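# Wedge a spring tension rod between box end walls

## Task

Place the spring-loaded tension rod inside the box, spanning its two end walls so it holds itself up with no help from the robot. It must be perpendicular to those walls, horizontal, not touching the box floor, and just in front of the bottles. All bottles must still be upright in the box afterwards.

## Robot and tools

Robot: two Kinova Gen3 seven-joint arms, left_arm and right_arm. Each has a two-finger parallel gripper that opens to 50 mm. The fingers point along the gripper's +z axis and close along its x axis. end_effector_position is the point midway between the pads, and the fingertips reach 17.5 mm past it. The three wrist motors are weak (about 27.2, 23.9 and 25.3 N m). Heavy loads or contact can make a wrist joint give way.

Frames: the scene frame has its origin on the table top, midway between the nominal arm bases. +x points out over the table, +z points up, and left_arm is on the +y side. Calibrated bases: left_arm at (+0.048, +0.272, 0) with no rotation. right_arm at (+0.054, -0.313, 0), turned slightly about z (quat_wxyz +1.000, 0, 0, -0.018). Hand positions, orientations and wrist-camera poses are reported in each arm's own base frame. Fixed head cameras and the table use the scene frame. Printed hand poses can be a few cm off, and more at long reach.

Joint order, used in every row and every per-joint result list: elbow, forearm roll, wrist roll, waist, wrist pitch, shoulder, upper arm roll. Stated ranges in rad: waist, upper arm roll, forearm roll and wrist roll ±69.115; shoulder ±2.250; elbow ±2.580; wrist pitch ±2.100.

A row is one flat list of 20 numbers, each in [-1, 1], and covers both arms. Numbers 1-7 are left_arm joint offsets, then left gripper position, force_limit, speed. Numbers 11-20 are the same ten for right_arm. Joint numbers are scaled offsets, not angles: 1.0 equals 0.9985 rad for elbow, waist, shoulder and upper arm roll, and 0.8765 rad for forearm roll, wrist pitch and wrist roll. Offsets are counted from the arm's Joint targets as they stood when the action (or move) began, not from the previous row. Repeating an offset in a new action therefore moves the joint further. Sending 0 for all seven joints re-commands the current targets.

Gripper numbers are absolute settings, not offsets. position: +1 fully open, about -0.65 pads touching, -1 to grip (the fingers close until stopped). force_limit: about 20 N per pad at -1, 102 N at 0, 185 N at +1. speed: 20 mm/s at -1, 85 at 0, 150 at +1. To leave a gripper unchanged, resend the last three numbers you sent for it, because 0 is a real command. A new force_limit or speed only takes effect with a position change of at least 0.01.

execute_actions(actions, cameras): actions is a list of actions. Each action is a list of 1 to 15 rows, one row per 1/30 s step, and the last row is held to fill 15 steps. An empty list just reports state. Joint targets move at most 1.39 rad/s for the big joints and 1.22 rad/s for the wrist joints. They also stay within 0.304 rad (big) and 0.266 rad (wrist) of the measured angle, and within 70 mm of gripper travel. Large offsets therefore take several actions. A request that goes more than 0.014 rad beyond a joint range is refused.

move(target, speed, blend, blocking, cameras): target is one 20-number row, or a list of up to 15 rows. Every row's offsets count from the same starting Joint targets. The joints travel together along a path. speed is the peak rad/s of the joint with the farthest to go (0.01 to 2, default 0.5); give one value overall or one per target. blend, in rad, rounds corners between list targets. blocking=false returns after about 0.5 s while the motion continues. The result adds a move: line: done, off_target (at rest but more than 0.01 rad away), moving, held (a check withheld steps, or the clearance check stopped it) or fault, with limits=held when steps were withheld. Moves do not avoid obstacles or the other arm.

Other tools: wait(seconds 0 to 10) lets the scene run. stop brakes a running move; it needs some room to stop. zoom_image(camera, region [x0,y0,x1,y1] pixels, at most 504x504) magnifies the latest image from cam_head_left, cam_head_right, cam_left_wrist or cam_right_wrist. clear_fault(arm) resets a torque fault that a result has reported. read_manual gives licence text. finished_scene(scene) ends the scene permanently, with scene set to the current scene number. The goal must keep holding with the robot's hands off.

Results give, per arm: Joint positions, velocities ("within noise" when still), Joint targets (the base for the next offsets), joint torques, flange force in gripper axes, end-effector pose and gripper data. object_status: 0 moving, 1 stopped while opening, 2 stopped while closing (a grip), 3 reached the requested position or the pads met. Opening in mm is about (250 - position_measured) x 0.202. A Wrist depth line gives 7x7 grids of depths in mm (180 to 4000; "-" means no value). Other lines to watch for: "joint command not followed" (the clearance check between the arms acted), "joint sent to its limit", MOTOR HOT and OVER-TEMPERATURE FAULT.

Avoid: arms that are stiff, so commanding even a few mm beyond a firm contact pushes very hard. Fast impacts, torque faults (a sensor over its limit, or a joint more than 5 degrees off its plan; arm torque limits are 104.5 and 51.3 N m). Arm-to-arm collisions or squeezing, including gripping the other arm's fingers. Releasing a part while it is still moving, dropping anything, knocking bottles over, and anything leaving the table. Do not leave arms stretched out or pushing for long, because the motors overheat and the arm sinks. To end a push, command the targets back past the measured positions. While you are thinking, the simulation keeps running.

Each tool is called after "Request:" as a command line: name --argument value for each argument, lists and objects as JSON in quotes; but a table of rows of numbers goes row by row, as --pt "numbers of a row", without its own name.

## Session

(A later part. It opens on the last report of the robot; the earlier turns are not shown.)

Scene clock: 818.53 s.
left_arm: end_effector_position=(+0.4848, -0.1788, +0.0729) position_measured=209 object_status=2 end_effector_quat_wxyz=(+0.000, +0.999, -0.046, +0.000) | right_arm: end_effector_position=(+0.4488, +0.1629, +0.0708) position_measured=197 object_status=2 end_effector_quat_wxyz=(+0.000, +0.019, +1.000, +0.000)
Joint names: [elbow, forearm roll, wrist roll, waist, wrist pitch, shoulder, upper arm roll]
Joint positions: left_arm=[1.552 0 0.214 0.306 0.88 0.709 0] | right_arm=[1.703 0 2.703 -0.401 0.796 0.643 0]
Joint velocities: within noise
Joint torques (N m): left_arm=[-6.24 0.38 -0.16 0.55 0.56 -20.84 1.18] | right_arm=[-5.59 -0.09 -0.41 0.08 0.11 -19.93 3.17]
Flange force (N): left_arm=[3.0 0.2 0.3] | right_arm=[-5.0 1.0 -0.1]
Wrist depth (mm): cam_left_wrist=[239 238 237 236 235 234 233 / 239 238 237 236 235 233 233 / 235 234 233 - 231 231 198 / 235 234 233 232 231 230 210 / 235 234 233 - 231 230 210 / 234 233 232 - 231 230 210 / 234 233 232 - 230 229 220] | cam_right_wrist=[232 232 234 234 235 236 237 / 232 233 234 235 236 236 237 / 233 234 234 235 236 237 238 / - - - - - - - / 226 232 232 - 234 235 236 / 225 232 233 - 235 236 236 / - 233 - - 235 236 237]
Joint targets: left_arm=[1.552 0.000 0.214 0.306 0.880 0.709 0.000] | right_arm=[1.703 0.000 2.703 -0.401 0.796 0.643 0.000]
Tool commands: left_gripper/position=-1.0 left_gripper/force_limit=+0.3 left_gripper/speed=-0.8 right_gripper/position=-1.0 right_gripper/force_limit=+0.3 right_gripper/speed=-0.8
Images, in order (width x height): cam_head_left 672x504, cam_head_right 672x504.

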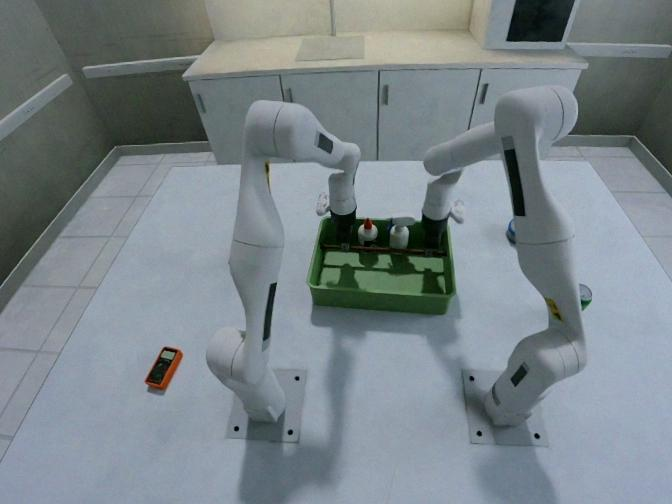

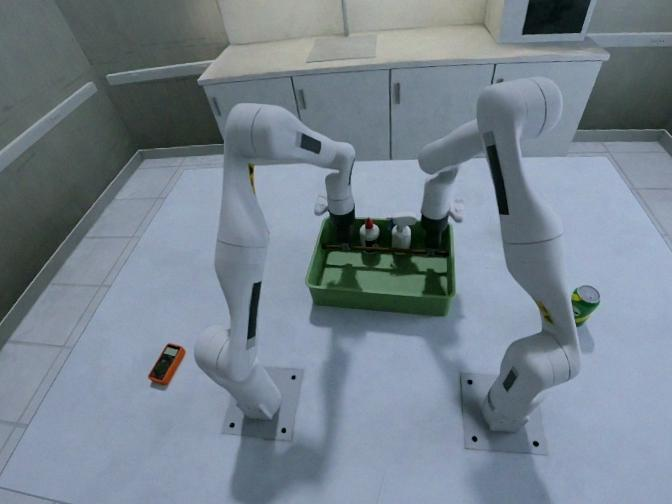

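Request:
move --target '[0, 0, 0, 0, 0, 0, 0, 0.1, 0.3, -1, 0, 0, 0, 0, 0, 0, 0, 0.1, 0.3, -1]'

Request:
zoom_image --camera "cam_head_left" --region '[300, 200, 470, 320]'

Scene clock: 825.60 s.
left_arm: end_effector_position=(+0.4849, -0.1788, +0.0729) position_measured=138 object_status=0 end_effector_quat_wxyz=(+0.000, +0.999, -0.046, +0.000) | right_arm: end_effector_position=(+0.4488, +0.1629, +0.0708) position_measured=138 object_status=3 end_effector_quat_wxyz=(+0.000, +0.019, +1.000, +0.000)
Joint names: [elbow, forearm roll, wrist roll, waist, wrist pitch, shoulder, upper arm roll]
Joint positions: left_arm=[1.552 0 0.214 0.306 0.88 0.709 0] | right_arm=[1.703 0 2.703 -0.401 0.796 0.643 0]
Joint velocities: within noise
Joint torques (N m): left_arm=[-6.53 0.55 -0.23 0.83 0.33 -21.01 1.56] | right_arm=[-4.96 -0.3 -0.22 -0.8 0.16 -18.38 2.2]
Flange force (N): left_arm=[2.8 -0.3 0.3] | right_arm=[-5.2 -0.5 -3.1]
Wrist depth (mm): cam_left_wrist=[239 238 237 236 235 234 233 / 239 238 237 236 234 234 233 / 235 234 233 - 231 230 198 / 235 234 233 232 231 230 210 / 234 234 233 232 231 230 210 / 234 233 232 - 230 229 210 / 234 233 232 - 230 229 220] | cam_right_wrist=[232 232 233 234 235 236 237 / 232 233 234 235 236 237 238 / 233 233 235 235 236 237 238 / 233 - - - - - - / 226 232 233 - 235 235 236 / 225 232 233 - 235 236 237 / - 233 - - 236 236 237]
Joint targets: left_arm=[1.552 0.000 0.214 0.306 0.880 0.709 0.000] | right_arm=[1.703 0.000 2.703 -0.401 0.796 0.643 0.000]
move: done
camera_calibration:
cam_left_wrist: T_world_to_cam=[[0.997812, -0.060507, -0.0266472, -0.492859], [-0.0612172, -0.997767, -0.0266934, -0.0856255], [-0.0249726, 0.0282663, -0.999288, 0.25307], [0, 0, 0, 1]] pos_world=[0.492859, -0.122409, 0.237471]
cam_right_wrist: T_world_to_cam=[[-0.999368, 0.0354983, 0.00181309, 0.439723], [0.0355235, 0.999232, 0.0165312, -0.128379], [-0.00122487, 0.0165852, -0.999862, 0.23764], [0, 0, 0, 1]] pos_world=[0.444297, 0.10873, 0.238932]

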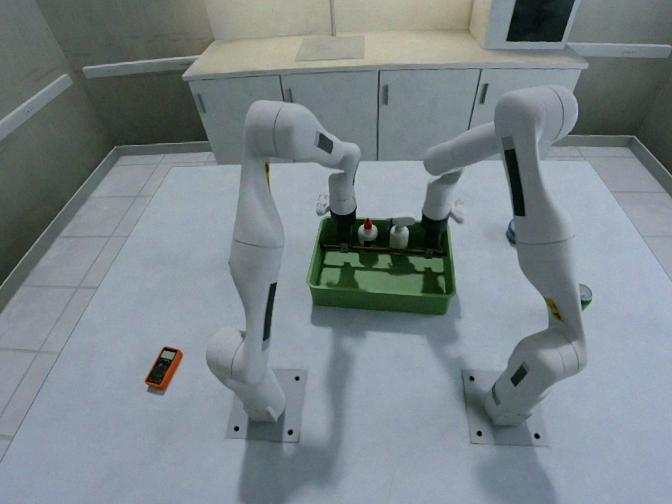

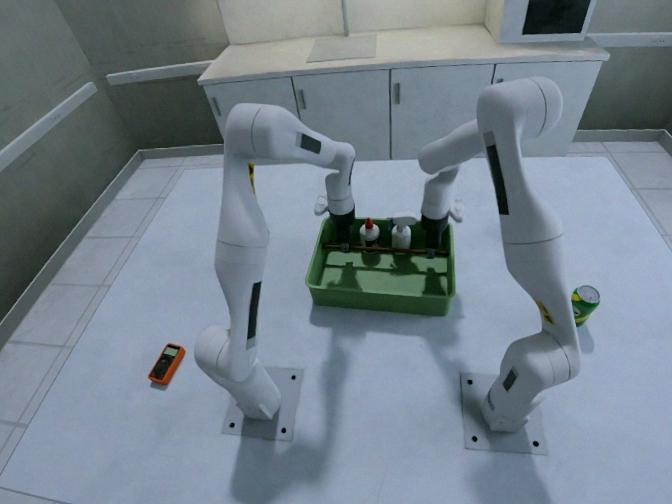

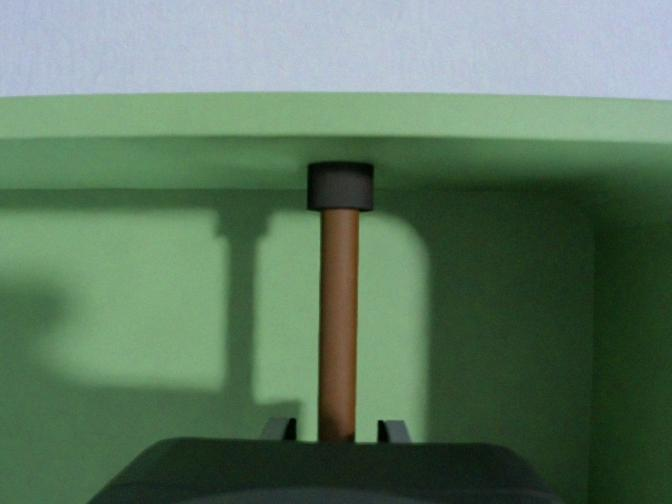

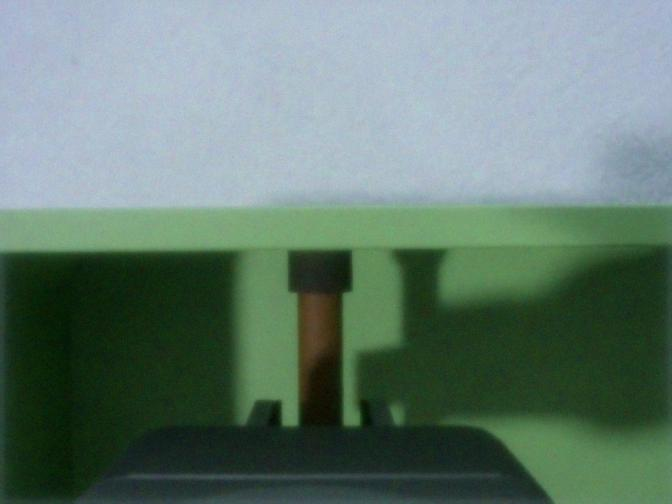

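Scaled by 2.965 from the camera's 672x504 image, which has a finer 960x720 frame.

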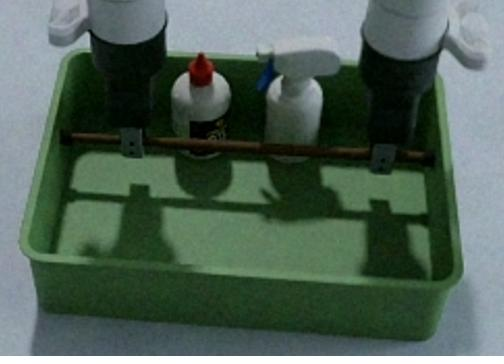

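Request:
move --pt "-0.0327 0 0 0 0.0897 -0.0459 0 0.1 0.3 -1 -0.0307 0 0 0 0.0929 -0.0509 0 0.1 0.3 -1" --pt "-0.0776 0 0 0 0.1916 -0.0906 0 0.1 0.3 -1 -0.0728 0 0 0 0.1976 -0.1007 0 0.1 0.3 -1" --pt "-0.1406 0 0 0 0.3125 -0.1337 0 0.1 0.3 -1 -0.1335 0 0 0 0.3219 -0.1491 0 0.1 0.3 -1" --pt "-0.2168 0 0 0 0.4379 -0.1677 0 0.1 0.3 -1 -0.2138 0 0 0 0.4523 -0.1828 0 0.1 0.3 -1" --speed 0.2 --blend '[0.01, 0.01, 0.01, 0]'

Request:
zoom_image --camera "cam_head_left" --region '[300, 200, 470, 320]'

Request:
zoom_image --camera "cam_head_right" --region '[300, 200, 470, 320]'

Scene clock: 840.37 s.
left_arm: end_effector_position=(+0.4852, -0.1790, +0.2194) position_measured=138 object_status=3 end_effector_quat_wxyz=(+0.000, +0.999, -0.046, +0.000) | right_arm: end_effector_position=(+0.4506, +0.1637, +0.2147) position_measured=138 object_status=3 end_effector_quat_wxyz=(+0.000, +0.019, +1.000, +0.000)
Joint names: [elbow, forearm roll, wrist roll, waist, wrist pitch, shoulder, upper arm roll]
Joint positions: left_arm=[1.336 0 0.214 0.306 1.264 0.542 0] | right_arm=[1.489 0 2.703 -0.401 1.193 0.46 0]
Joint velocities: within noise
Joint torques (N m): left_arm=[-8.31 0.55 -0.25 0.82 0.27 -19.96 1.54] | right_arm=[-7 -0.24 -0.18 -0.78 0.11 -17.33 2.08]
Flange force (N): left_arm=[3.1 -0.3 -0.7] | right_arm=[-4.7 0.4 -4.3]
Wrist depth (mm): cam_left_wrist=[386 384 383 383 382 380 380 / 385 384 383 382 381 380 379 / 384 335 325 382 381 379 378 / 381 380 380 379 377 303 378 / 381 380 379 378 376 324 377 / 380 380 378 377 376 301 377 / 379 378 377 377 337 322 376] | cam_right_wrist=[374 375 375 376 376 378 379 / 375 376 376 377 379 379 380 / 376 377 377 378 380 379 381 / 376 311 376 311 378 379 367 / 378 310 377 378 379 379 379 / 379 308 377 378 379 380 381 / 380 307 378 379 380 380 380]
Joint targets: left_arm=[1.336 0.000 0.214 0.306 1.264 0.542 0.000] | right_arm=[1.489 0.000 2.703 -0.401 1.193 0.460 0.000]
move: done
camera_calibration:
cam_left_wrist: T_world_to_cam=[[0.997823, -0.0604138, -0.0264385, -0.489332], [-0.0611159, -0.997776, -0.0266057, -0.0818782], [-0.0247724, 0.0281636, -0.999296, 0.399468], [0, 0, 0, 1]] pos_world=[0.493159, -0.122509, 0.384071]
cam_right_wrist: T_world_to_cam=[[-0.999368, 0.0354902, 0.00220918, 0.441182], [0.0355217, 0.999234, 0.0164171, -0.131581], [-0.00162485, 0.0164852, -0.999863, 0.381699], [0, 0, 0, 1]] pos_world=[0.446198, 0.10953, 0.382832]

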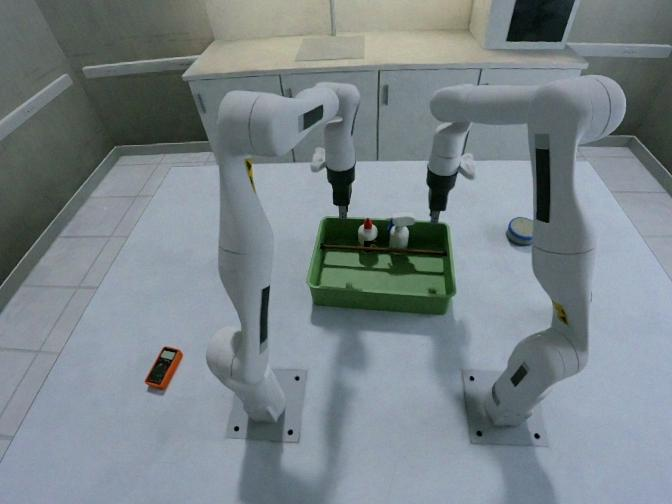

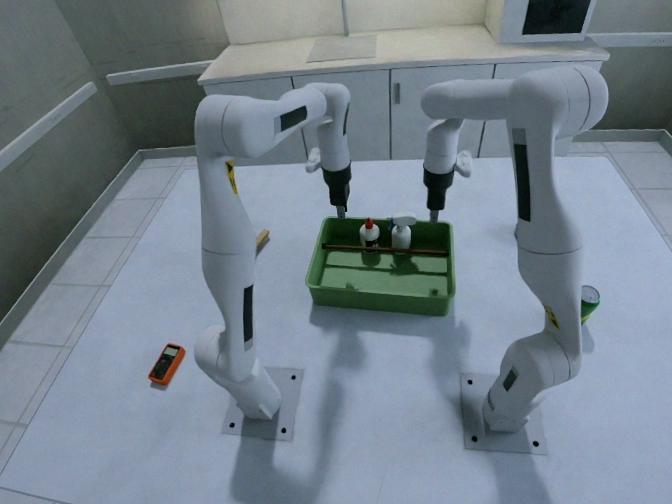

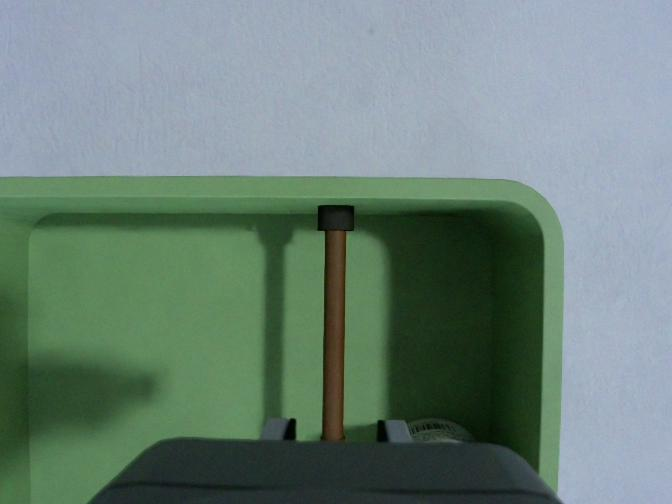

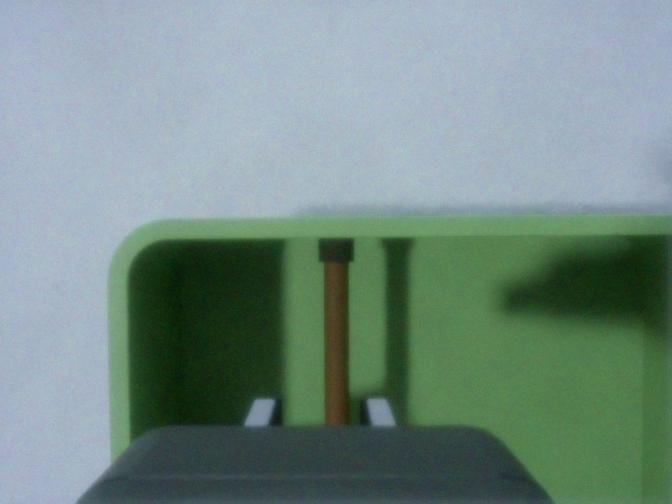

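Scaled by 2.965 from the camera's 672x504 image, which has a finer 960x720 frame.

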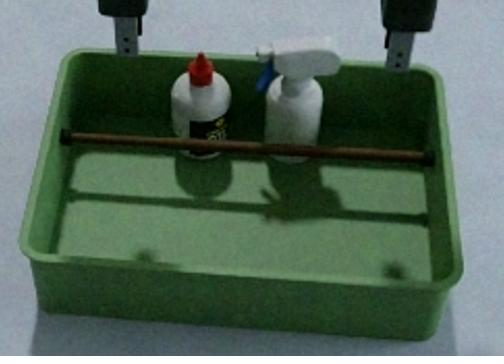

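Scaled by 2.965 from the camera's 672x504 image, which has a finer 960x720 frame.

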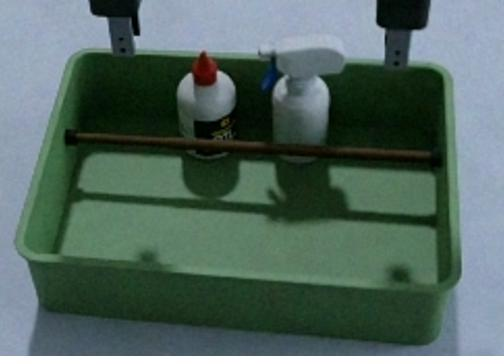

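Request:
zoom_image --camera "cam_left_wrist" --region '[276, 170, 396, 260]'

Request:
zoom_image --camera "cam_right_wrist" --region '[276, 200, 396, 290]'

Scaled by 4.200.

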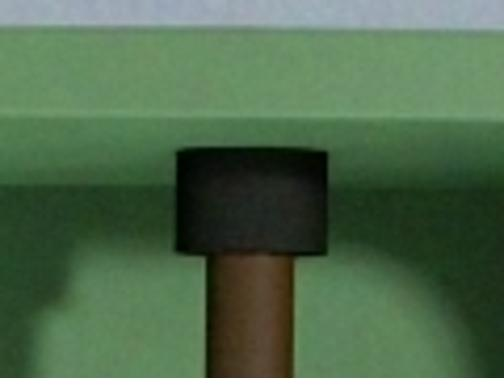

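Scaled by 4.200.

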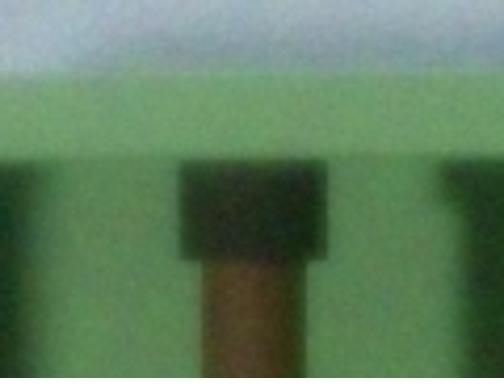

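Request:
zoom_image --camera "cam_left_wrist" --region '[300, 380, 500, 450]'

Scaled by 2.520.

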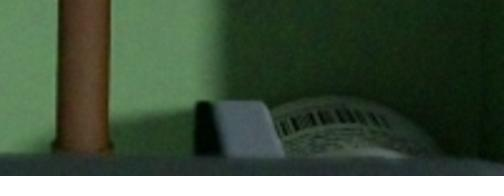

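Request:
finished_scene --scene 1

The scene is finished: the task was done.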